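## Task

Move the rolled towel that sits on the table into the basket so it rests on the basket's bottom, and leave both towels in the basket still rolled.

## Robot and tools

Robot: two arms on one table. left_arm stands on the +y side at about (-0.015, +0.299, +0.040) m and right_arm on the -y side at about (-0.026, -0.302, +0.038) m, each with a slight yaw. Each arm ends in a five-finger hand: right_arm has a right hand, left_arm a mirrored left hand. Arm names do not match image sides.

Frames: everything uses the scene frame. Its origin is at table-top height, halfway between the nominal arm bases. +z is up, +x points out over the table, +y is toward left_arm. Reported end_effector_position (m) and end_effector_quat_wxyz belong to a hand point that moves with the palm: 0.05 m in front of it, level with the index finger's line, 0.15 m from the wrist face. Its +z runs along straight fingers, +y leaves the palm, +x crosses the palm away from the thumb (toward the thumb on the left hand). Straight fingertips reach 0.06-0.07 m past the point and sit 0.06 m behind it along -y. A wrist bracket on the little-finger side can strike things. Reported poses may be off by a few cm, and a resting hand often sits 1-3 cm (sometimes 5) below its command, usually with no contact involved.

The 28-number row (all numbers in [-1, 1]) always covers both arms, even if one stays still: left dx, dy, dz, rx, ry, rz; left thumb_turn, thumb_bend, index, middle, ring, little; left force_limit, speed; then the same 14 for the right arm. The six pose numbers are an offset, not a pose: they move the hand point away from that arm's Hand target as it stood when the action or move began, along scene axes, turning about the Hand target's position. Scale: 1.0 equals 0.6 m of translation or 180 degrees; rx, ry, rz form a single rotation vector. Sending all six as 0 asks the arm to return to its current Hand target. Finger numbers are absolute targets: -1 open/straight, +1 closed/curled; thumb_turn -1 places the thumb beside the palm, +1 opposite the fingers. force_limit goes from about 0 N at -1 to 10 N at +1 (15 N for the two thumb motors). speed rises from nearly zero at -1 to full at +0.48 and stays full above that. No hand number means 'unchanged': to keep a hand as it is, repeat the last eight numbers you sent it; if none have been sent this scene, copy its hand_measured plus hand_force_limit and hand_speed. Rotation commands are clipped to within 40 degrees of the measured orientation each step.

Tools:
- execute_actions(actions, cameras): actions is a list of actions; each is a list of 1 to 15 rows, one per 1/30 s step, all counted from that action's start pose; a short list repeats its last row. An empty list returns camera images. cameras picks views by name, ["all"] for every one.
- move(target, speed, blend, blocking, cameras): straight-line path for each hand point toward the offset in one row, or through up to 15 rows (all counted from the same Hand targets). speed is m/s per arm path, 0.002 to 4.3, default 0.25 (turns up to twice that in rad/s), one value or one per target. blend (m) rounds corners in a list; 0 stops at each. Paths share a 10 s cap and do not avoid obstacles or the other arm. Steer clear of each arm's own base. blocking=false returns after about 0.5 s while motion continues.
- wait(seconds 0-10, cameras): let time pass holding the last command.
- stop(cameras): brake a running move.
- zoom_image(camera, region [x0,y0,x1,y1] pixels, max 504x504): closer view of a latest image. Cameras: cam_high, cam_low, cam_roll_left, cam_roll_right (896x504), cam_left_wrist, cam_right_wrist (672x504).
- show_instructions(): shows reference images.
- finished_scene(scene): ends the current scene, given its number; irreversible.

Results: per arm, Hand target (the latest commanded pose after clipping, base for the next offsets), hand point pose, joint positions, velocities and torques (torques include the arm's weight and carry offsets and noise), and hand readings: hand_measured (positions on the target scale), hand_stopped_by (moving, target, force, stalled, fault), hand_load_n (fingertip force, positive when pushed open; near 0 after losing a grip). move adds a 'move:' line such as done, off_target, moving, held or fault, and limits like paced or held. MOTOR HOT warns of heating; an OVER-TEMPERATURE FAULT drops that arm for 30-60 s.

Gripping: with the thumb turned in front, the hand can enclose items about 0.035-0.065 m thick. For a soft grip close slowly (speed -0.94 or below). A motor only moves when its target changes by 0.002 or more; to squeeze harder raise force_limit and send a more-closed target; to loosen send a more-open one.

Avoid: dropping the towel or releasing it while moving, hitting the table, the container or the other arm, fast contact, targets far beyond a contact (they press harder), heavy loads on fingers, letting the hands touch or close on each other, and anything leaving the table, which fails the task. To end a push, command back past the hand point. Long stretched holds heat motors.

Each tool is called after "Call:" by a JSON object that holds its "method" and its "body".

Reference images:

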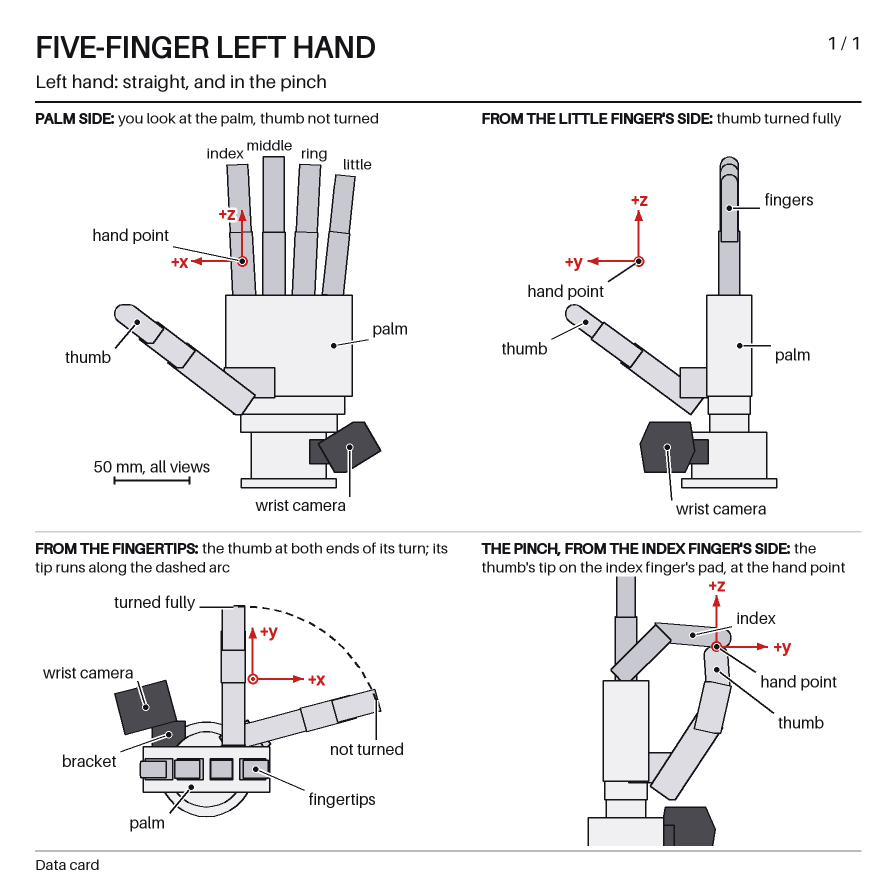

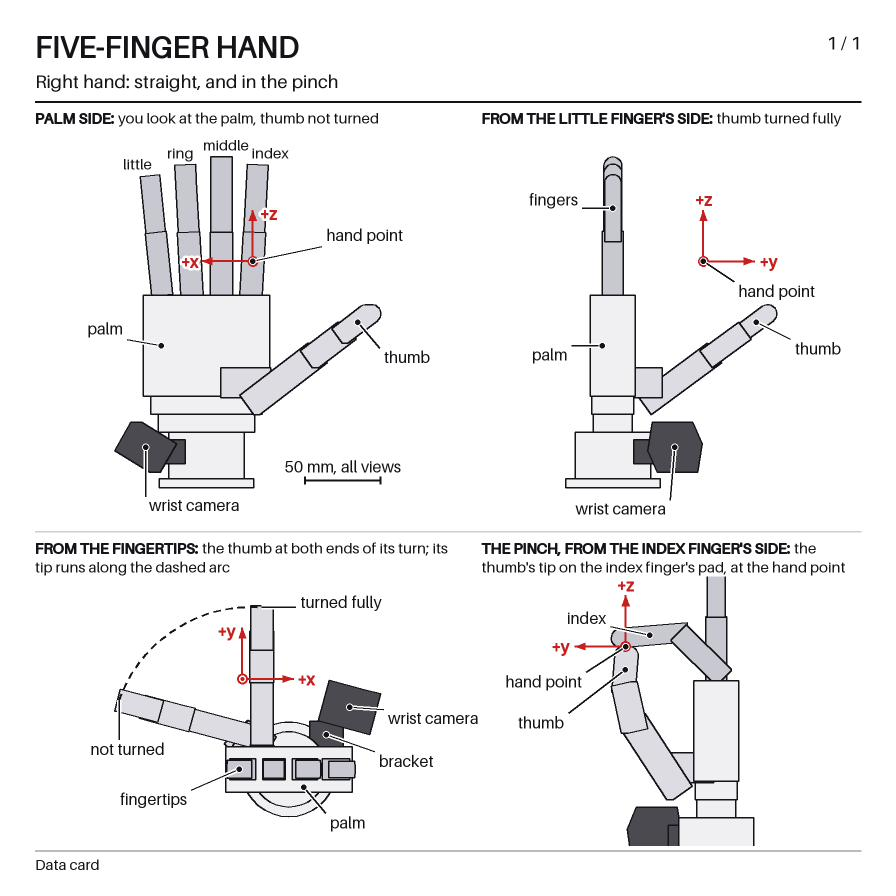

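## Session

Call:
{"method": "execute_actions", "body": {"actions": []}}

Scene clock: 0.00 s.
left_arm: end_effector_position=(+0.7131, +0.5534, +0.3904) hand_measured=(-1.000, -1.000, -1.000, -1.000, -1.000, -1.000) hand_load_n=(+0.0, +0.0, +0.0, +0.0, +0.0, +0.0) hand_stopped_by=(target, target, target, target, target, target) hand_force_limit=0.00 hand_speed=-0.80 end_effector_quat_wxyz=(-0.316, +0.749, -0.329, +0.481) | right_arm: end_effector_position=(+0.7502, -0.3544, +0.3117) hand_measured=(-1.000, -1.000, -1.000, -1.000, -1.000, -1.000) hand_load_n=(+0.0, +0.0, +0.0, +0.0, +0.0, +0.0) hand_stopped_by=(target, target, target, target, target, target) hand_force_limit=0.00 hand_speed=-0.80 end_effector_quat_wxyz=(-0.328, +0.734, +0.129, +0.580)
Joint positions: left_arm=[0.508 1.78 1.746 -0.328 0.291 -0.467] | right_arm=[-0.202 1.825 1.498 0.145 -0.903 -1.373]
Joint velocities: within noise
Joint torques (N m): no reading
Heat: left arm: hottest elbow 39 °C; right arm: hottest waist 39 °C.
Hand target: left_arm +0.7156, +0.5547, +0.4139; -0.329, +0.737, -0.328, +0.491 | right_arm +0.7554, -0.3555, +0.3245; -0.325, +0.728, +0.135, +0.588

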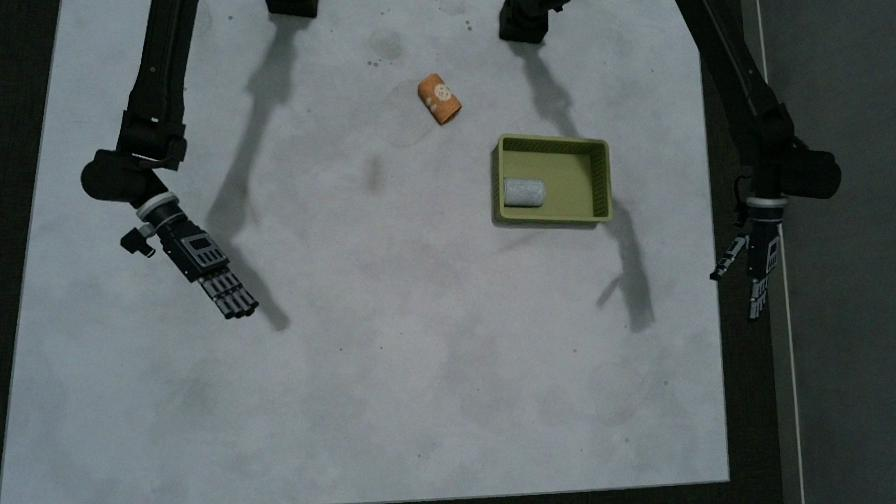

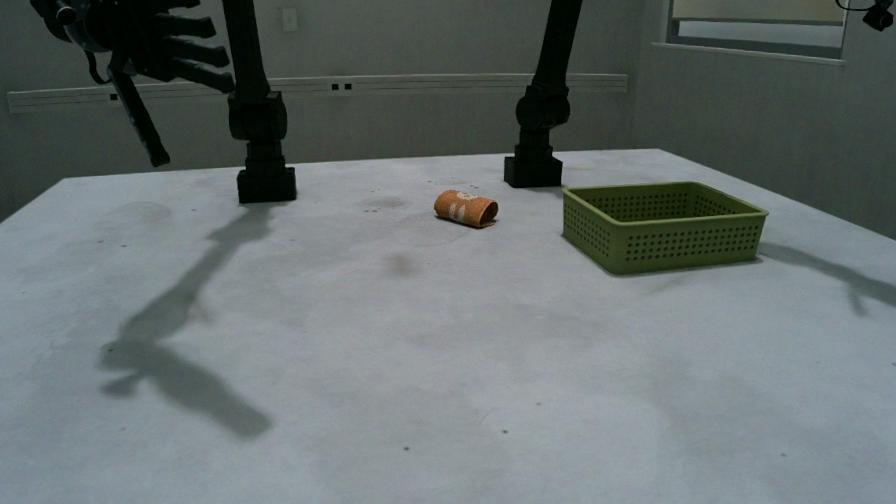

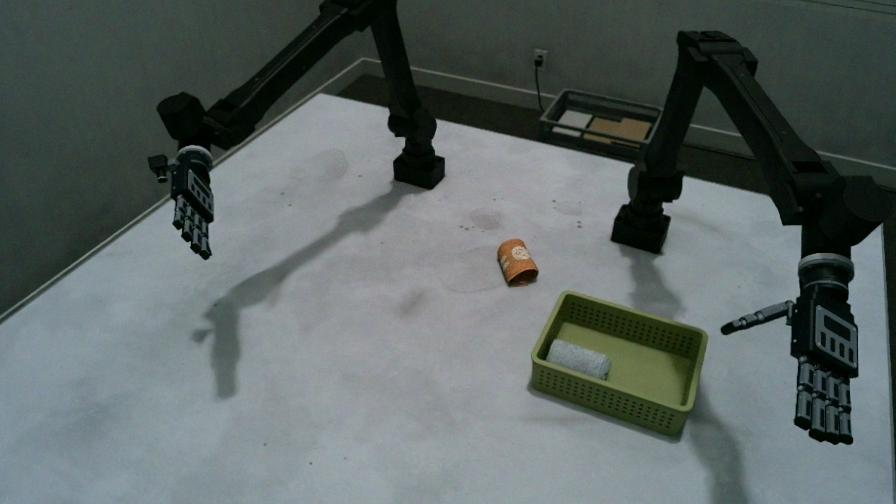

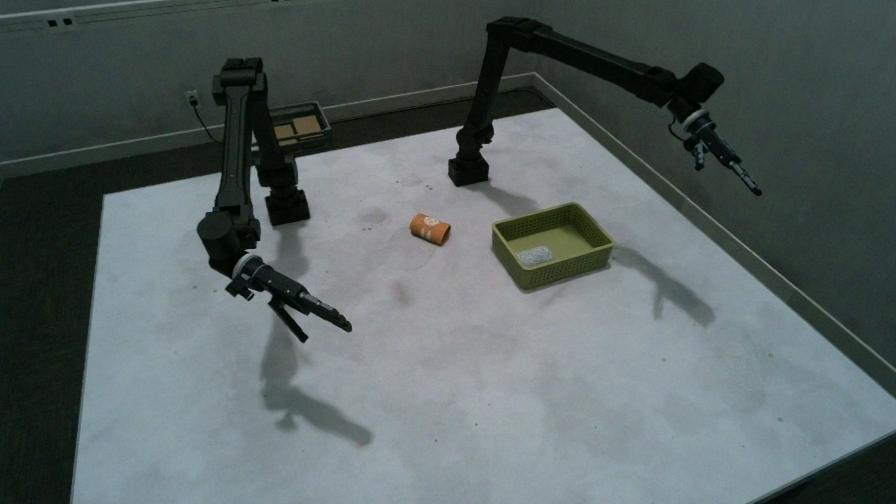

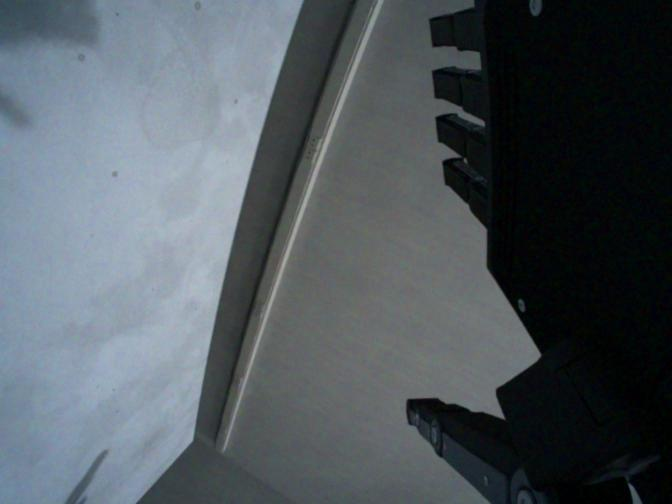

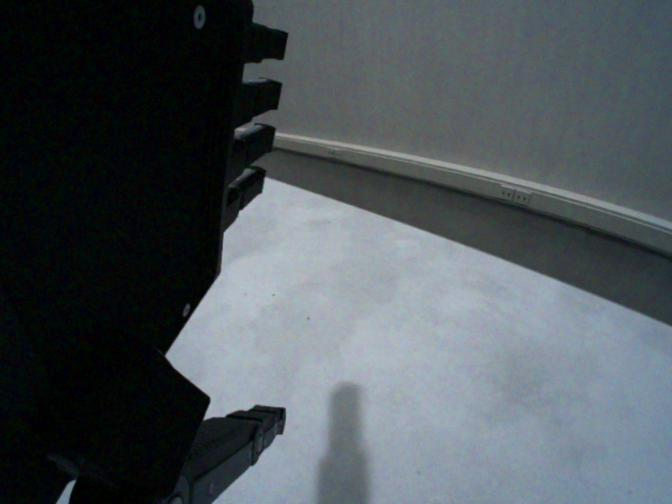

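Call:
{"method": "zoom_image", "body": {"camera": "cam_high", "region": [390, 50, 490, 150]}}

Call:
{"method": "zoom_image", "body": {"camera": "cam_roll_left", "region": [450, 200, 600, 320]}}

Call:
{"method": "zoom_image", "body": {"camera": "cam_low", "region": [400, 150, 800, 300]}}

Call:
{"method": "zoom_image", "body": {"camera": "cam_high", "region": [480, 120, 630, 240]}}

Scaled by 5.040 from the camera's 896x504 image, which has a finer 1280x720 frame.

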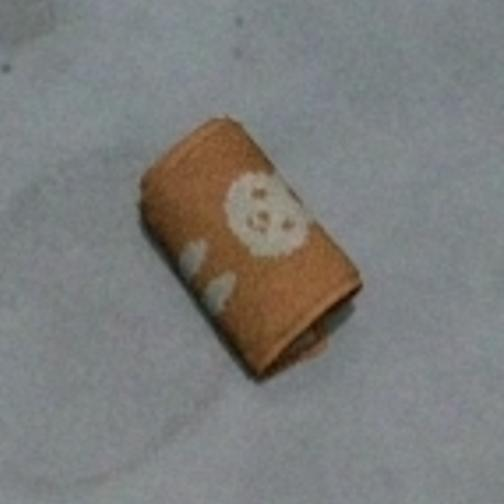

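Scaled by 3.360 from the camera's 896x504 image, which has a finer 1280x720 frame.

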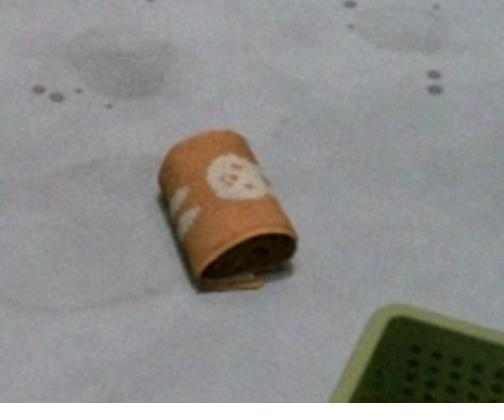

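Scaled by 1.260 from the camera's 896x504 image, which has a finer 1280x720 frame.

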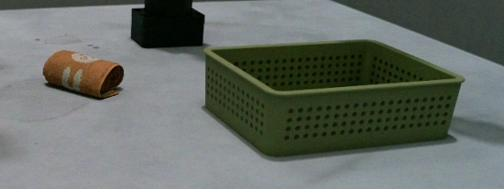

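Scaled by 3.360 from the camera's 896x504 image, which has a finer 1280x720 frame.

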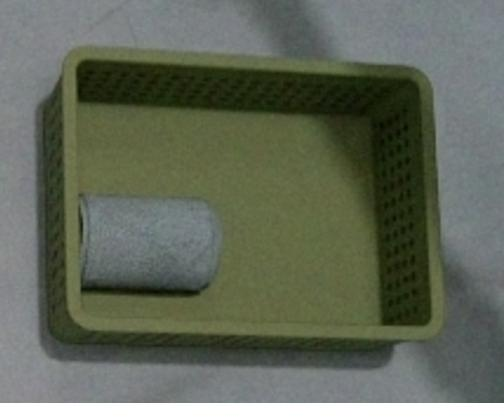

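Call:
{"method": "move", "body": {"target": [-0.609,-0.591,-0.223,0.2142,0.0872,-0.4301, 1,-1,-1,-1,-1,-1,-0.2,-0.5, 0,0,0,0,0,0,-1,-1,-1,-1,-1,-1,0,-0.8], "speed": 0.45}}

Scene clock: 6.33 s.
left_arm: end_effector_position=(+0.3524, +0.2025, +0.2724) hand_measured=(+1.000, -1.000, -1.000, -1.000, -1.000, -1.000) hand_load_n=(+0.0, +0.0, +0.0, +0.0, +0.0, +0.0) hand_stopped_by=(target, target, target, target, target, target) hand_force_limit=-0.20 hand_speed=-0.50 end_effector_quat_wxyz=(+0.113, -0.303, +0.874, -0.363) | right_arm: end_effector_position=(+0.7502, -0.3544, +0.3117) hand_measured=(-1.000, -1.000, -1.000, -1.000, -1.000, -1.000) hand_load_n=(+0.0, +0.0, +0.0, +0.0, +0.0, +0.0) hand_stopped_by=(target, target, target, target, target, target) hand_force_limit=0.00 hand_speed=-0.80 end_effector_quat_wxyz=(-0.328, +0.734, +0.129, +0.580)
Joint positions: left_arm=[0.029 1.122 1.055 -0.972 0.6 0.732] | right_arm=[-0.202 1.825 1.498 0.145 -0.903 -1.373]
Joint torques (N m): left_arm=[-1.61 -6.77 9.37 0.66 0.18 0.17] | right_arm=[-0.85 -18.32 11.51 2 -0.24 -0.02]
Heat: left arm: hottest elbow 40 °C; right arm: hottest waist 39 °C.
Hand target: left_arm +0.3502, +0.2000, +0.2800; +0.120, -0.291, +0.877, -0.363 | right_arm +0.7554, -0.3555, +0.3245; -0.325, +0.728, +0.135, +0.588
Off the commanded pose: left_arm 0.008 m, 2 deg | right_arm 0.014 m, 1 deg.
move: off_target (right_arm)

Call:
{"method": "move", "body": {"target": [-0.225,-0.243,-0.267,0,0,0, 1,-1,-1,-1,-1,-1,-0.2,-0.5, 0,0,0,0,0,0,-1,-1,-1,-1,-1,-1,0,-0.8], "speed": 0.25, "cameras": ["cam_high","cam_low","cam_roll_left","cam_roll_right","cam_left_wrist"]}}

Call:
{"method": "zoom_image", "body": {"camera": "cam_high", "region": [390, 50, 490, 150]}}

Call:
{"method": "zoom_image", "body": {"camera": "cam_low", "region": [400, 100, 550, 250]}}

Call:
{"method": "zoom_image", "body": {"camera": "cam_roll_left", "region": [450, 150, 630, 320]}}

Call:
{"method": "zoom_image", "body": {"camera": "cam_roll_right", "region": [370, 130, 510, 270]}}

Scene clock: 8.83 s.
left_arm: end_effector_position=(+0.2134, +0.0609, +0.1180) hand_measured=(+1.000, -1.000, -1.000, -1.000, -1.000, -1.000) hand_load_n=(+0.0, +0.0, +0.0, +0.0, +0.0, +0.0) hand_stopped_by=(target, target, target, target, target, target) hand_force_limit=-0.20 hand_speed=-0.50 end_effector_quat_wxyz=(+0.119, -0.291, +0.879, -0.357) | right_arm: end_effector_position=(+0.7502, -0.3544, +0.3117) hand_measured=(-1.000, -1.000, -1.000, -1.000, -1.000, -1.000) hand_load_n=(+0.0, +0.0, -0.5, +0.0, +0.0, +0.0) hand_stopped_by=(target, target, target, target, target, target) hand_force_limit=0.00 hand_speed=-0.80 end_effector_quat_wxyz=(-0.328, +0.734, +0.129, +0.580)
Joint positions: left_arm=[-0.604 0.927 0.492 -0.385 0.204 0.215] | right_arm=[-0.202 1.825 1.498 0.145 -0.903 -1.373]
Joint torques (N m): left_arm=[-1.79 -1.9 8.65 2.11 -0.13 -0.11] | right_arm=[-0.73 -18.78 11.49 2.1 -0.22 0.01]
Heat: left arm: hottest elbow 40 °C; right arm: hottest waist 39 °C.
Hand target: left_arm +0.2153, +0.0543, +0.1198; +0.120, -0.291, +0.877, -0.364 | right_arm +0.7554, -0.3555, +0.3245; -0.325, +0.728, +0.135, +0.588
Off the commanded pose: left_arm 0.007 m, 1 deg | right_arm 0.014 m, 1 deg.
move: off_target (right_arm)
Images, in order (width x height): cam_high 896x504, cam_low 896x504, cam_roll_left 896x504, cam_roll_right 896x504, cam_left_wrist 672x504.

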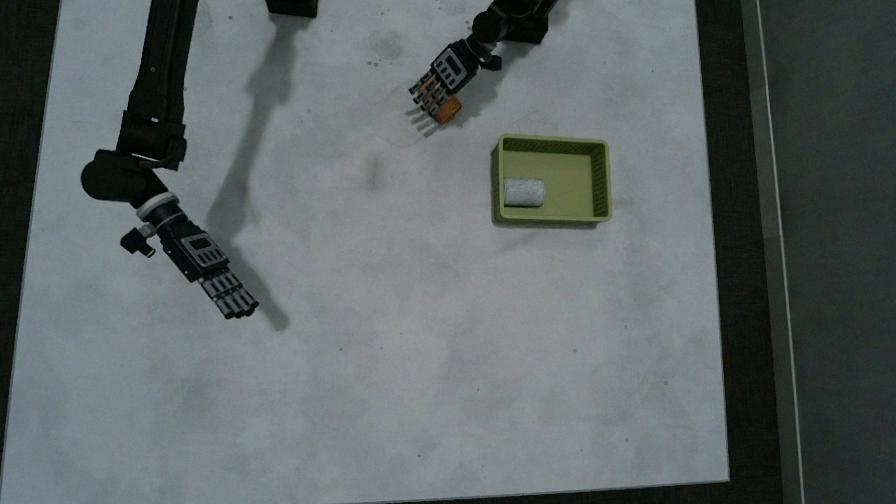

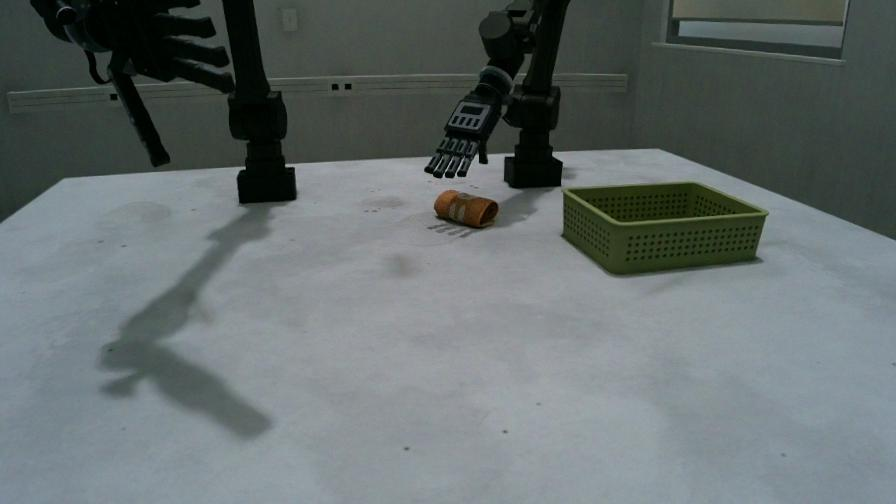

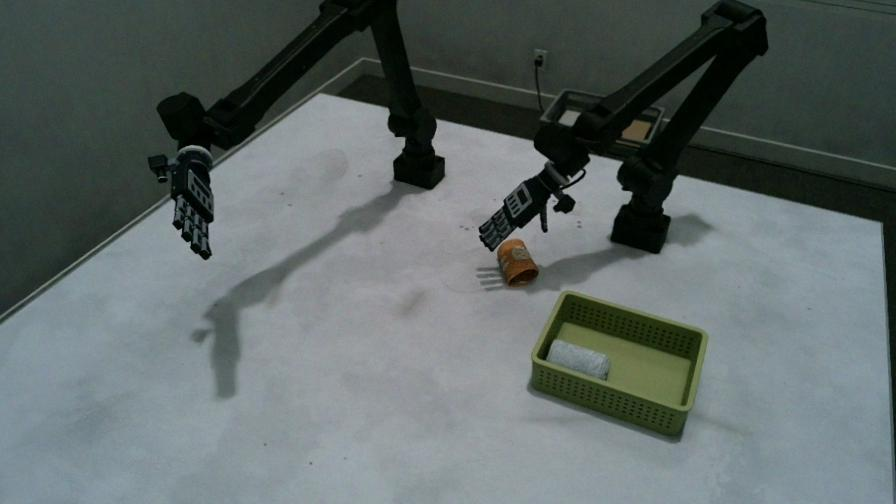

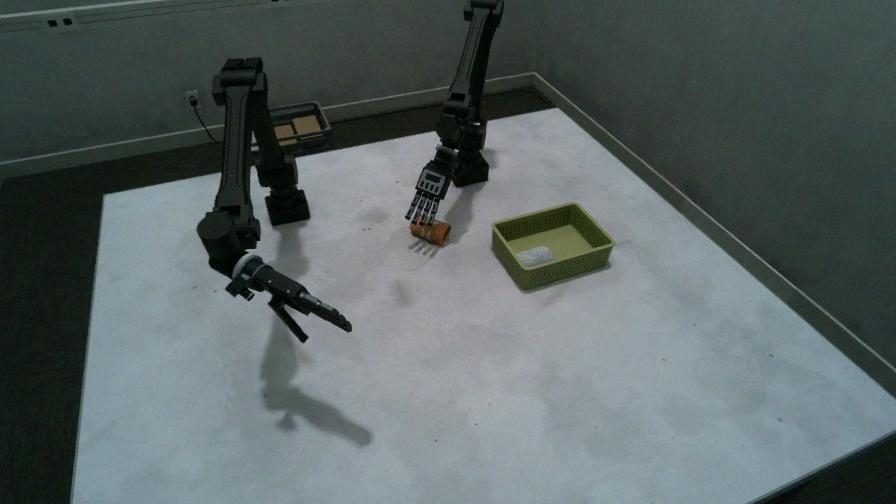

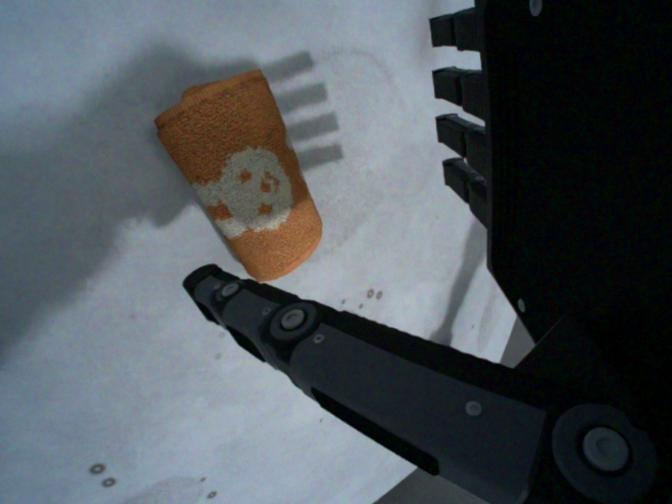

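Scaled by 5.040 from the camera's 896x504 image, which has a finer 1280x720 frame.

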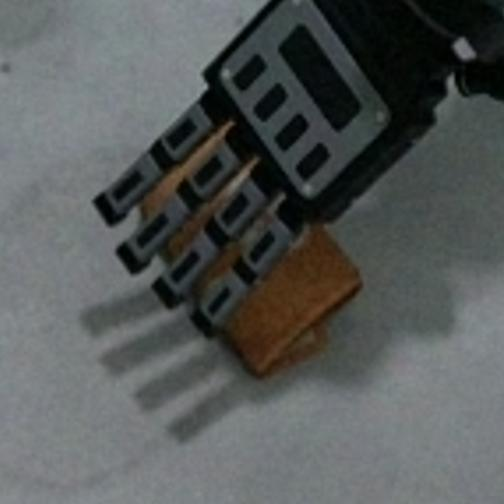

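Scaled by 3.360 from the camera's 896x504 image, which has a finer 1280x720 frame.

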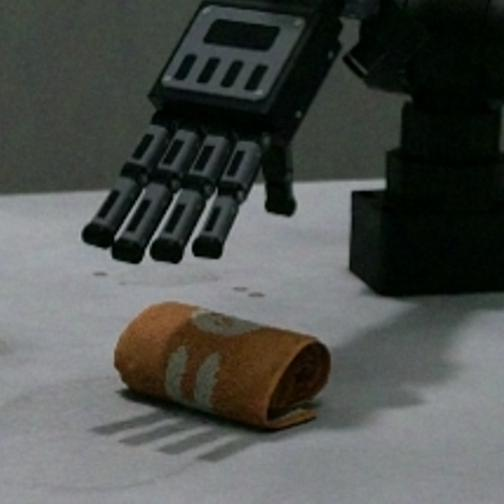

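Scaled by 2.800 from the camera's 896x504 image, which has a finer 1280x720 frame.

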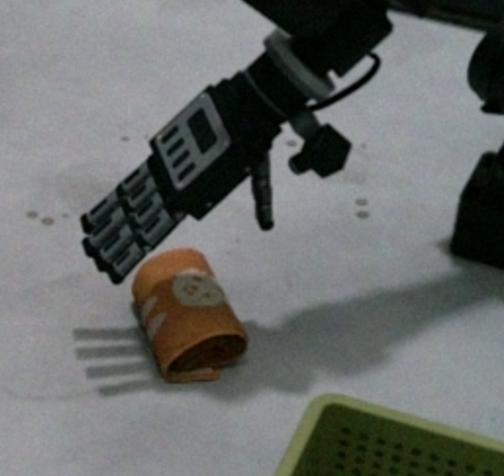

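Scaled by 3.600 from the camera's 896x504 image, which has a finer 1280x720 frame.

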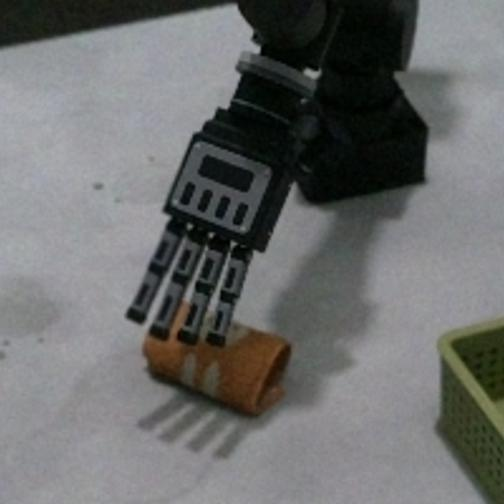

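Call:
{"method": "move", "body": {"target": [0.016,-0.017,-0.125,0,0,0, 1,-1,-1,-1,-1,-1,-0.2,-0.5, 0,0,0,0,0,0,-1,-1,-1,-1,-1,-1,0,-0.8], "speed": 0.12, "cameras": ["cam_high","cam_low","cam_roll_left","cam_roll_right","cam_left_wrist"]}}

Call:
{"method": "zoom_image", "body": {"camera": "cam_high", "region": [390, 50, 490, 150]}}

Call:
{"method": "zoom_image", "body": {"camera": "cam_low", "region": [400, 100, 550, 250]}}

Call:
{"method": "zoom_image", "body": {"camera": "cam_roll_right", "region": [370, 130, 510, 270]}}

Scene clock: 12.23 s.
left_arm: end_effector_position=(+0.2234, +0.0506, +0.0446) hand_measured=(+1.000, -1.000, -1.000, -1.000, -1.000, -1.000) hand_load_n=(+0.0, +0.0, +0.0, +0.0, +0.0, +0.0) hand_stopped_by=(target, target, target, target, target, target) hand_force_limit=-0.20 hand_speed=-0.50 end_effector_quat_wxyz=(+0.120, -0.291, +0.879, -0.359) | right_arm: end_effector_position=(+0.7502, -0.3544, +0.3117) hand_measured=(-1.000, -1.000, -1.000, -1.000, -1.000, -1.000) hand_load_n=(+0.0, +0.0, +0.0, -0.5, +0.0, +0.0) hand_stopped_by=(target, target, target, target, target, target) hand_force_limit=0.00 hand_speed=-0.80 end_effector_quat_wxyz=(-0.328, +0.734, +0.129, +0.580)
Joint positions: left_arm=[-0.613 1.164 0.394 -0.045 0.197 0.208] | right_arm=[-0.202 1.825 1.498 0.145 -0.903 -1.373]
Joint torques (N m): left_arm=[-1.14 -2.55 7.16 2.11 -0.13 -0.07] | right_arm=[-0.44 -18.43 11.49 2.13 -0.26 -0.02]
Heat: left arm: hottest elbow 40 °C; right arm: hottest waist 39 °C.
Hand target: left_arm +0.2250, +0.0440, +0.0449; +0.120, -0.291, +0.877, -0.364 | right_arm +0.7554, -0.3555, +0.3245; -0.325, +0.728, +0.135, +0.588
Off the commanded pose: left_arm 0.007 m, 1 deg | right_arm 0.014 m, 1 deg.
move: off_target (right_arm)
Images, in order (width x height): cam_high 896x504, cam_low 896x504, cam_roll_left 896x504, cam_roll_right 896x504, cam_left_wrist 672x504.

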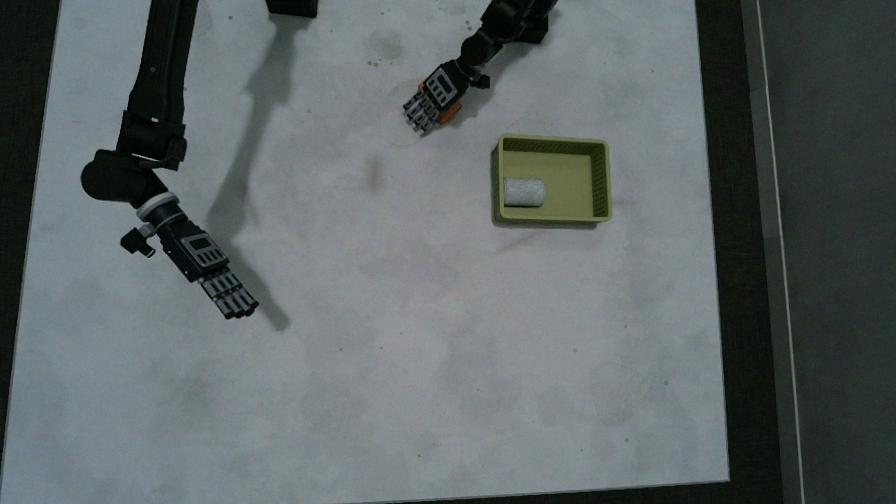

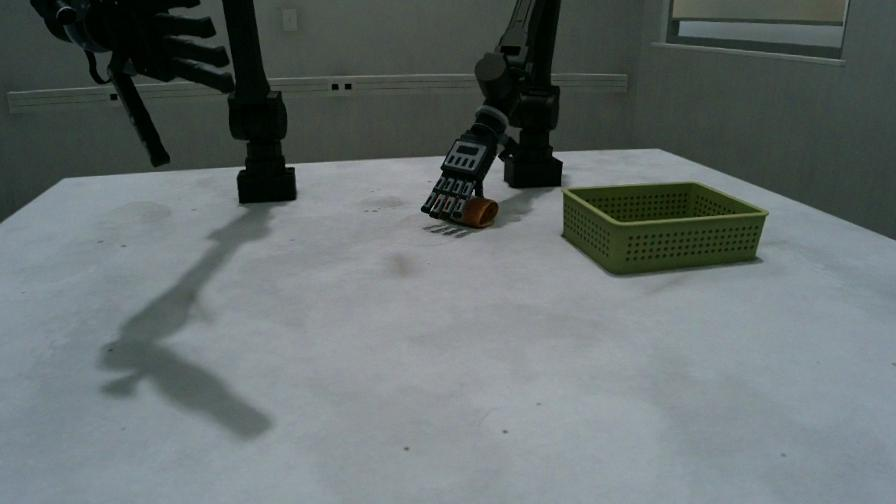

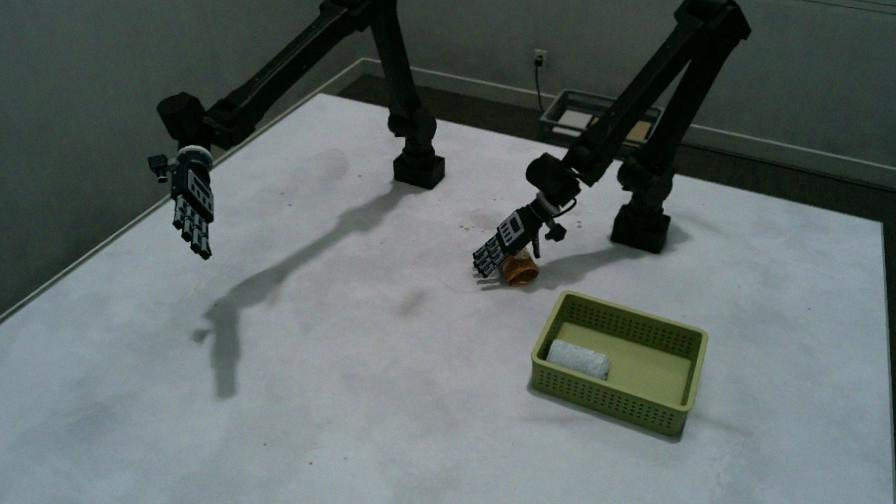

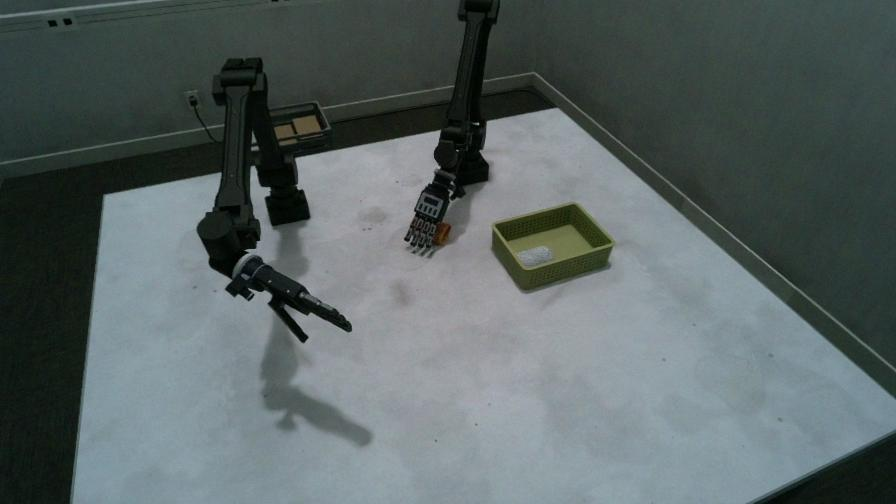

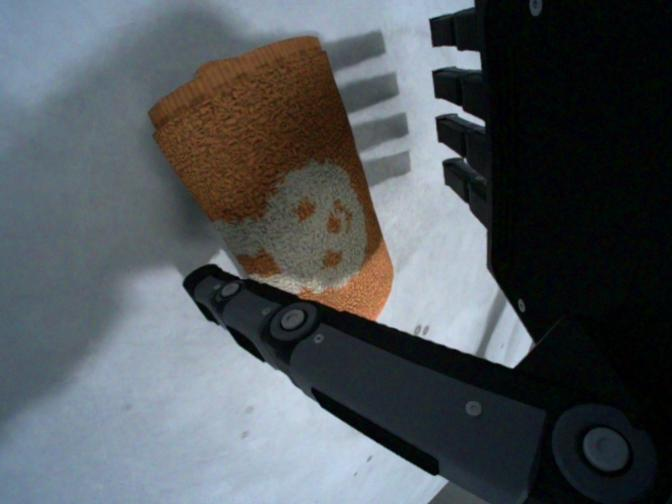

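Scaled by 5.040 from the camera's 896x504 image, which has a finer 1280x720 frame.

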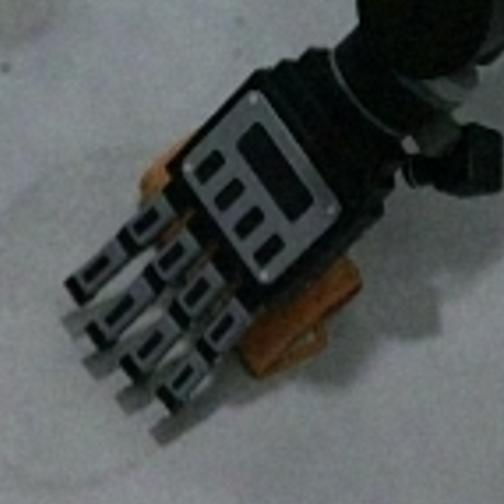

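Scaled by 3.360 from the camera's 896x504 image, which has a finer 1280x720 frame.

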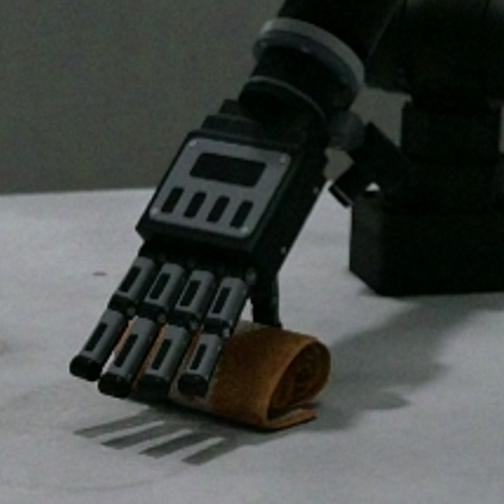

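Scaled by 3.600 from the camera's 896x504 image, which has a finer 1280x720 frame.

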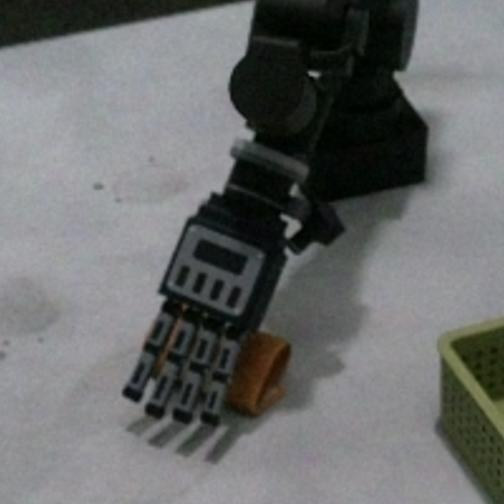

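Call:
{"method": "move", "body": {"target": [0.016,0.012,-0.019,0,0,0, 1,-1,-1,-1,-1,-1,-0.2,-0.5, 0,0,0,0,0,0,-1,-1,-1,-1,-1,-1,0,-0.8], "speed": 0.12, "cameras": ["cam_left_wrist"]}}

Call:
{"method": "move", "body": {"target": [0,0,0,0,0,0, 1,0.3,0.5,0.5,0.5,0.5,-0.2,-0.8, 0,0,0,0,0,0,-1,-1,-1,-1,-1,-1,0,-0.8], "cameras": ["cam_high","cam_low","cam_roll_left","cam_roll_right","cam_left_wrist"]}}

Call:
{"method": "zoom_image", "body": {"camera": "cam_low", "region": [400, 100, 550, 250]}}

Call:
{"method": "zoom_image", "body": {"camera": "cam_roll_left", "region": [450, 150, 630, 320]}}

Scene clock: 14.13 s.
left_arm: end_effector_position=(+0.2280, +0.0511, +0.0340) hand_measured=(+1.000, -1.000, -1.000, -1.000, -1.000, -1.000) hand_load_n=(+0.0, +0.0, +0.0, +0.0, +0.0, +0.0) hand_stopped_by=(target, target, target, target, target, target) hand_force_limit=-0.20 hand_speed=-0.50 end_effector_quat_wxyz=(+0.115, -0.293, +0.878, -0.360) | right_arm: end_effector_position=(+0.7502, -0.3544, +0.3117) hand_measured=(-1.000, -1.000, -1.000, -1.000, -1.000, -1.000) hand_load_n=(+0.0, +0.0, +0.0, +0.0, +0.0, +0.0) hand_stopped_by=(target, target, target, target, target, target) hand_force_limit=0.00 hand_speed=-0.80 end_effector_quat_wxyz=(-0.328, +0.734, +0.129, +0.580)
Joint positions: left_arm=[-0.594 1.215 0.39 0.004 0.218 0.215] | right_arm=[-0.202 1.825 1.498 0.145 -0.903 -1.373]
Joint torques (N m): left_arm=[0.21 -2.67 6.68 2.1 0.17 0.16] | right_arm=[-0.32 -18.73 11.51 2.11 -0.25 -0.03]
Heat: left arm: hottest elbow 40 °C; right arm: hottest waist 39 °C.
Hand target: left_arm +0.2345, +0.0513, +0.0333; +0.120, -0.291, +0.877, -0.363 | right_arm +0.7554, -0.3555, +0.3245; -0.325, +0.728, +0.135, +0.588
Off the commanded pose: left_arm 0.007 m, 1 deg | right_arm 0.014 m, 1 deg.
move: off_target (right_arm)
Images, in order (width x height): cam_left_wrist 672x504.

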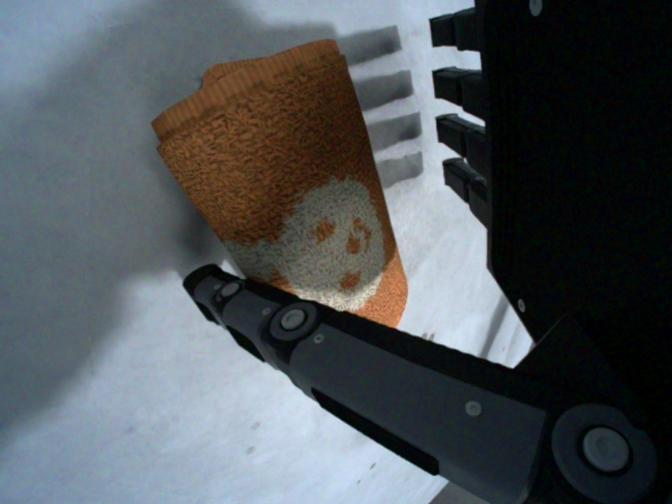

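Scene clock: 17.10 s.
left_arm: end_effector_position=(+0.2307, +0.0481, +0.0365) hand_measured=(+1.000, -0.456, +0.104, +0.070, +0.162, +0.496) hand_load_n=(+3.0, +11.0, +5.0, +2.0, +0.5, +4.0) hand_stopped_by=(target, force, force, force, force, force) hand_force_limit=-0.20 hand_speed=-0.80 end_effector_quat_wxyz=(+0.118, -0.290, +0.876, -0.368) | right_arm: end_effector_position=(+0.7502, -0.3544, +0.3117) hand_measured=(-1.000, -1.000, -1.000, -1.000, -1.000, -1.000) hand_load_n=(+0.0, +0.0, +0.0, +0.0, +0.0, +0.0) hand_stopped_by=(target, target, target, target, target, target) hand_force_limit=0.00 hand_speed=-0.80 end_effector_quat_wxyz=(-0.328, +0.734, +0.129, +0.580)
Joint positions: left_arm=[-0.594 1.215 0.39 0.022 0.223 0.215] | right_arm=[-0.202 1.825 1.498 0.145 -0.903 -1.373]
Joint torques (N m): left_arm=[0.56 -2.96 6.75 1.48 0.03 0.14] | right_arm=[-0.73 -18.55 11.55 2.03 -0.22 0]
Heat: left arm: hottest elbow 41 °C; right arm: hottest waist 39 °C.
Hand target: left_arm +0.2345, +0.0512, +0.0335; +0.120, -0.291, +0.877, -0.364 | right_arm +0.7554, -0.3555, +0.3245; -0.325, +0.728, +0.135, +0.588
Off the commanded pose: left_arm 0.006 m, 1 deg | right_arm 0.014 m, 1 deg.
move: off_target (right_arm)
Images, in order (width x height): cam_high 896x504, cam_low 896x504, cam_roll_left 896x504, cam_roll_right 896x504, cam_left_wrist 672x504.

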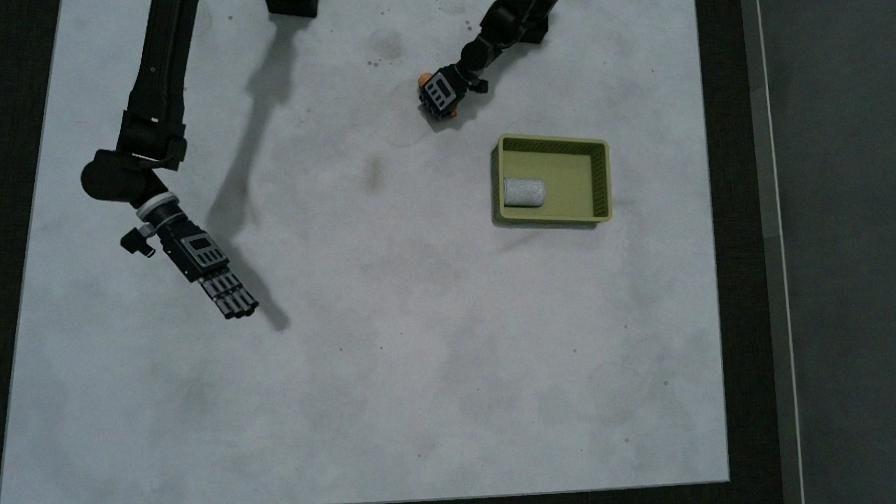

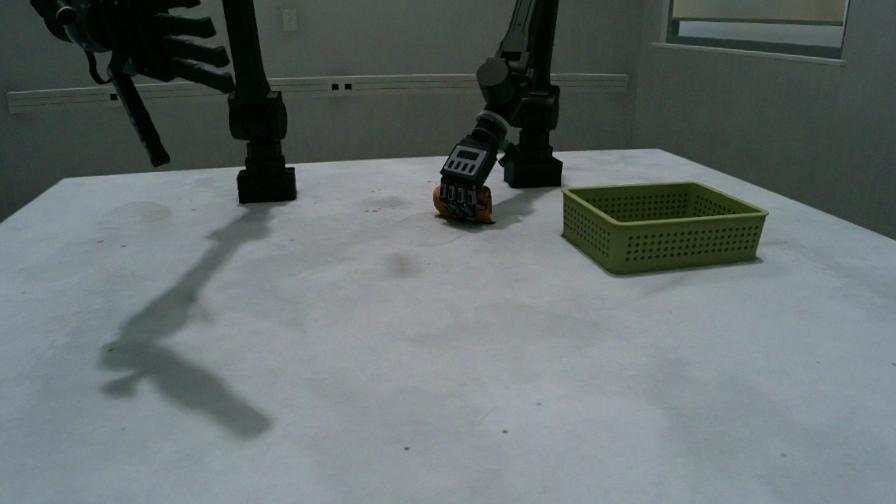

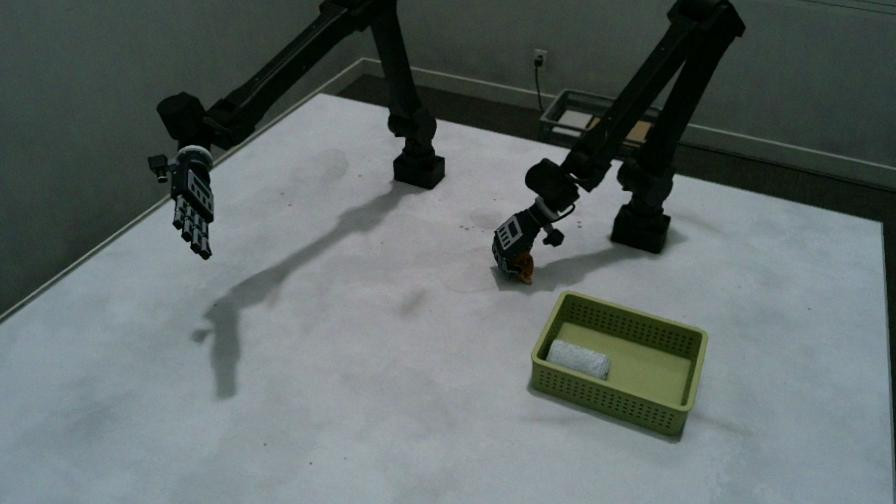

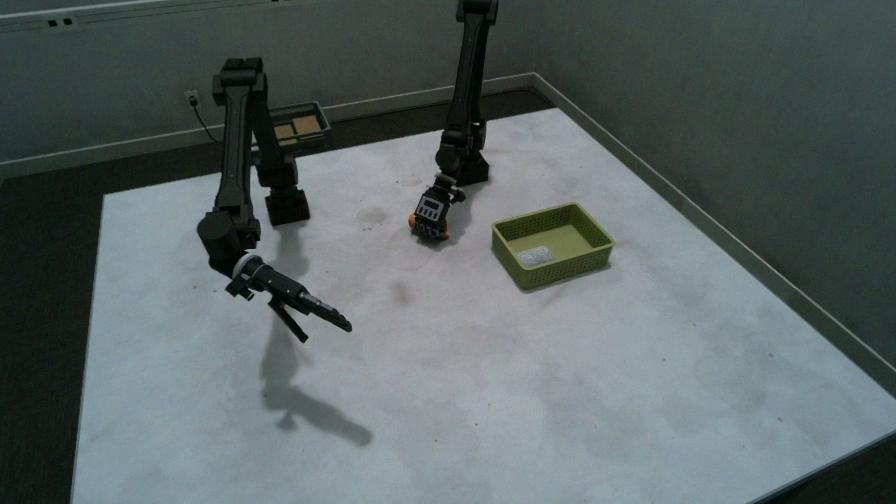

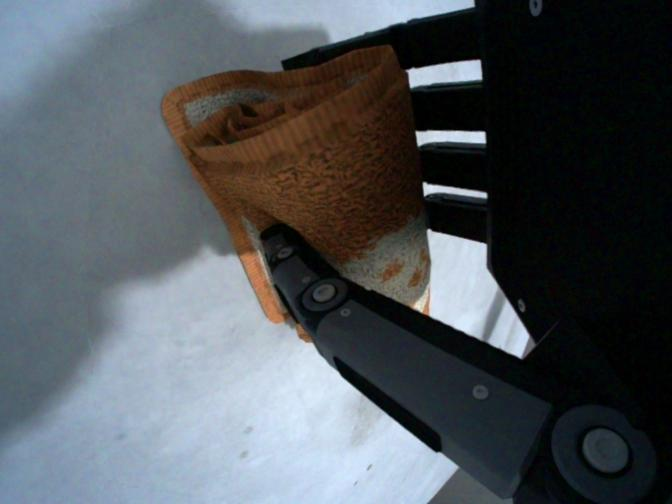

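Scaled by 3.360 from the camera's 896x504 image, which has a finer 1280x720 frame.

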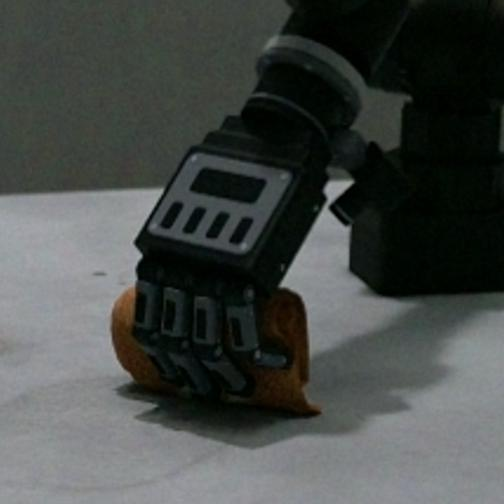

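Scaled by 2.800 from the camera's 896x504 image, which has a finer 1280x720 frame.

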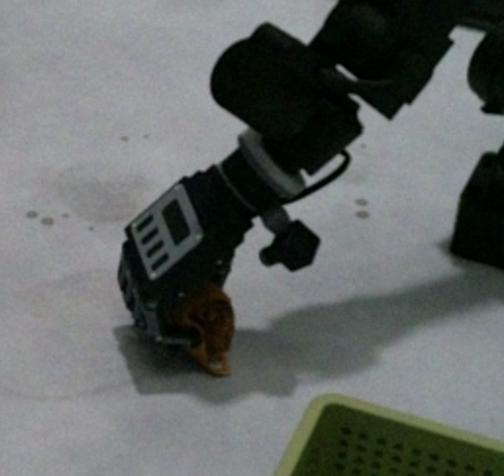

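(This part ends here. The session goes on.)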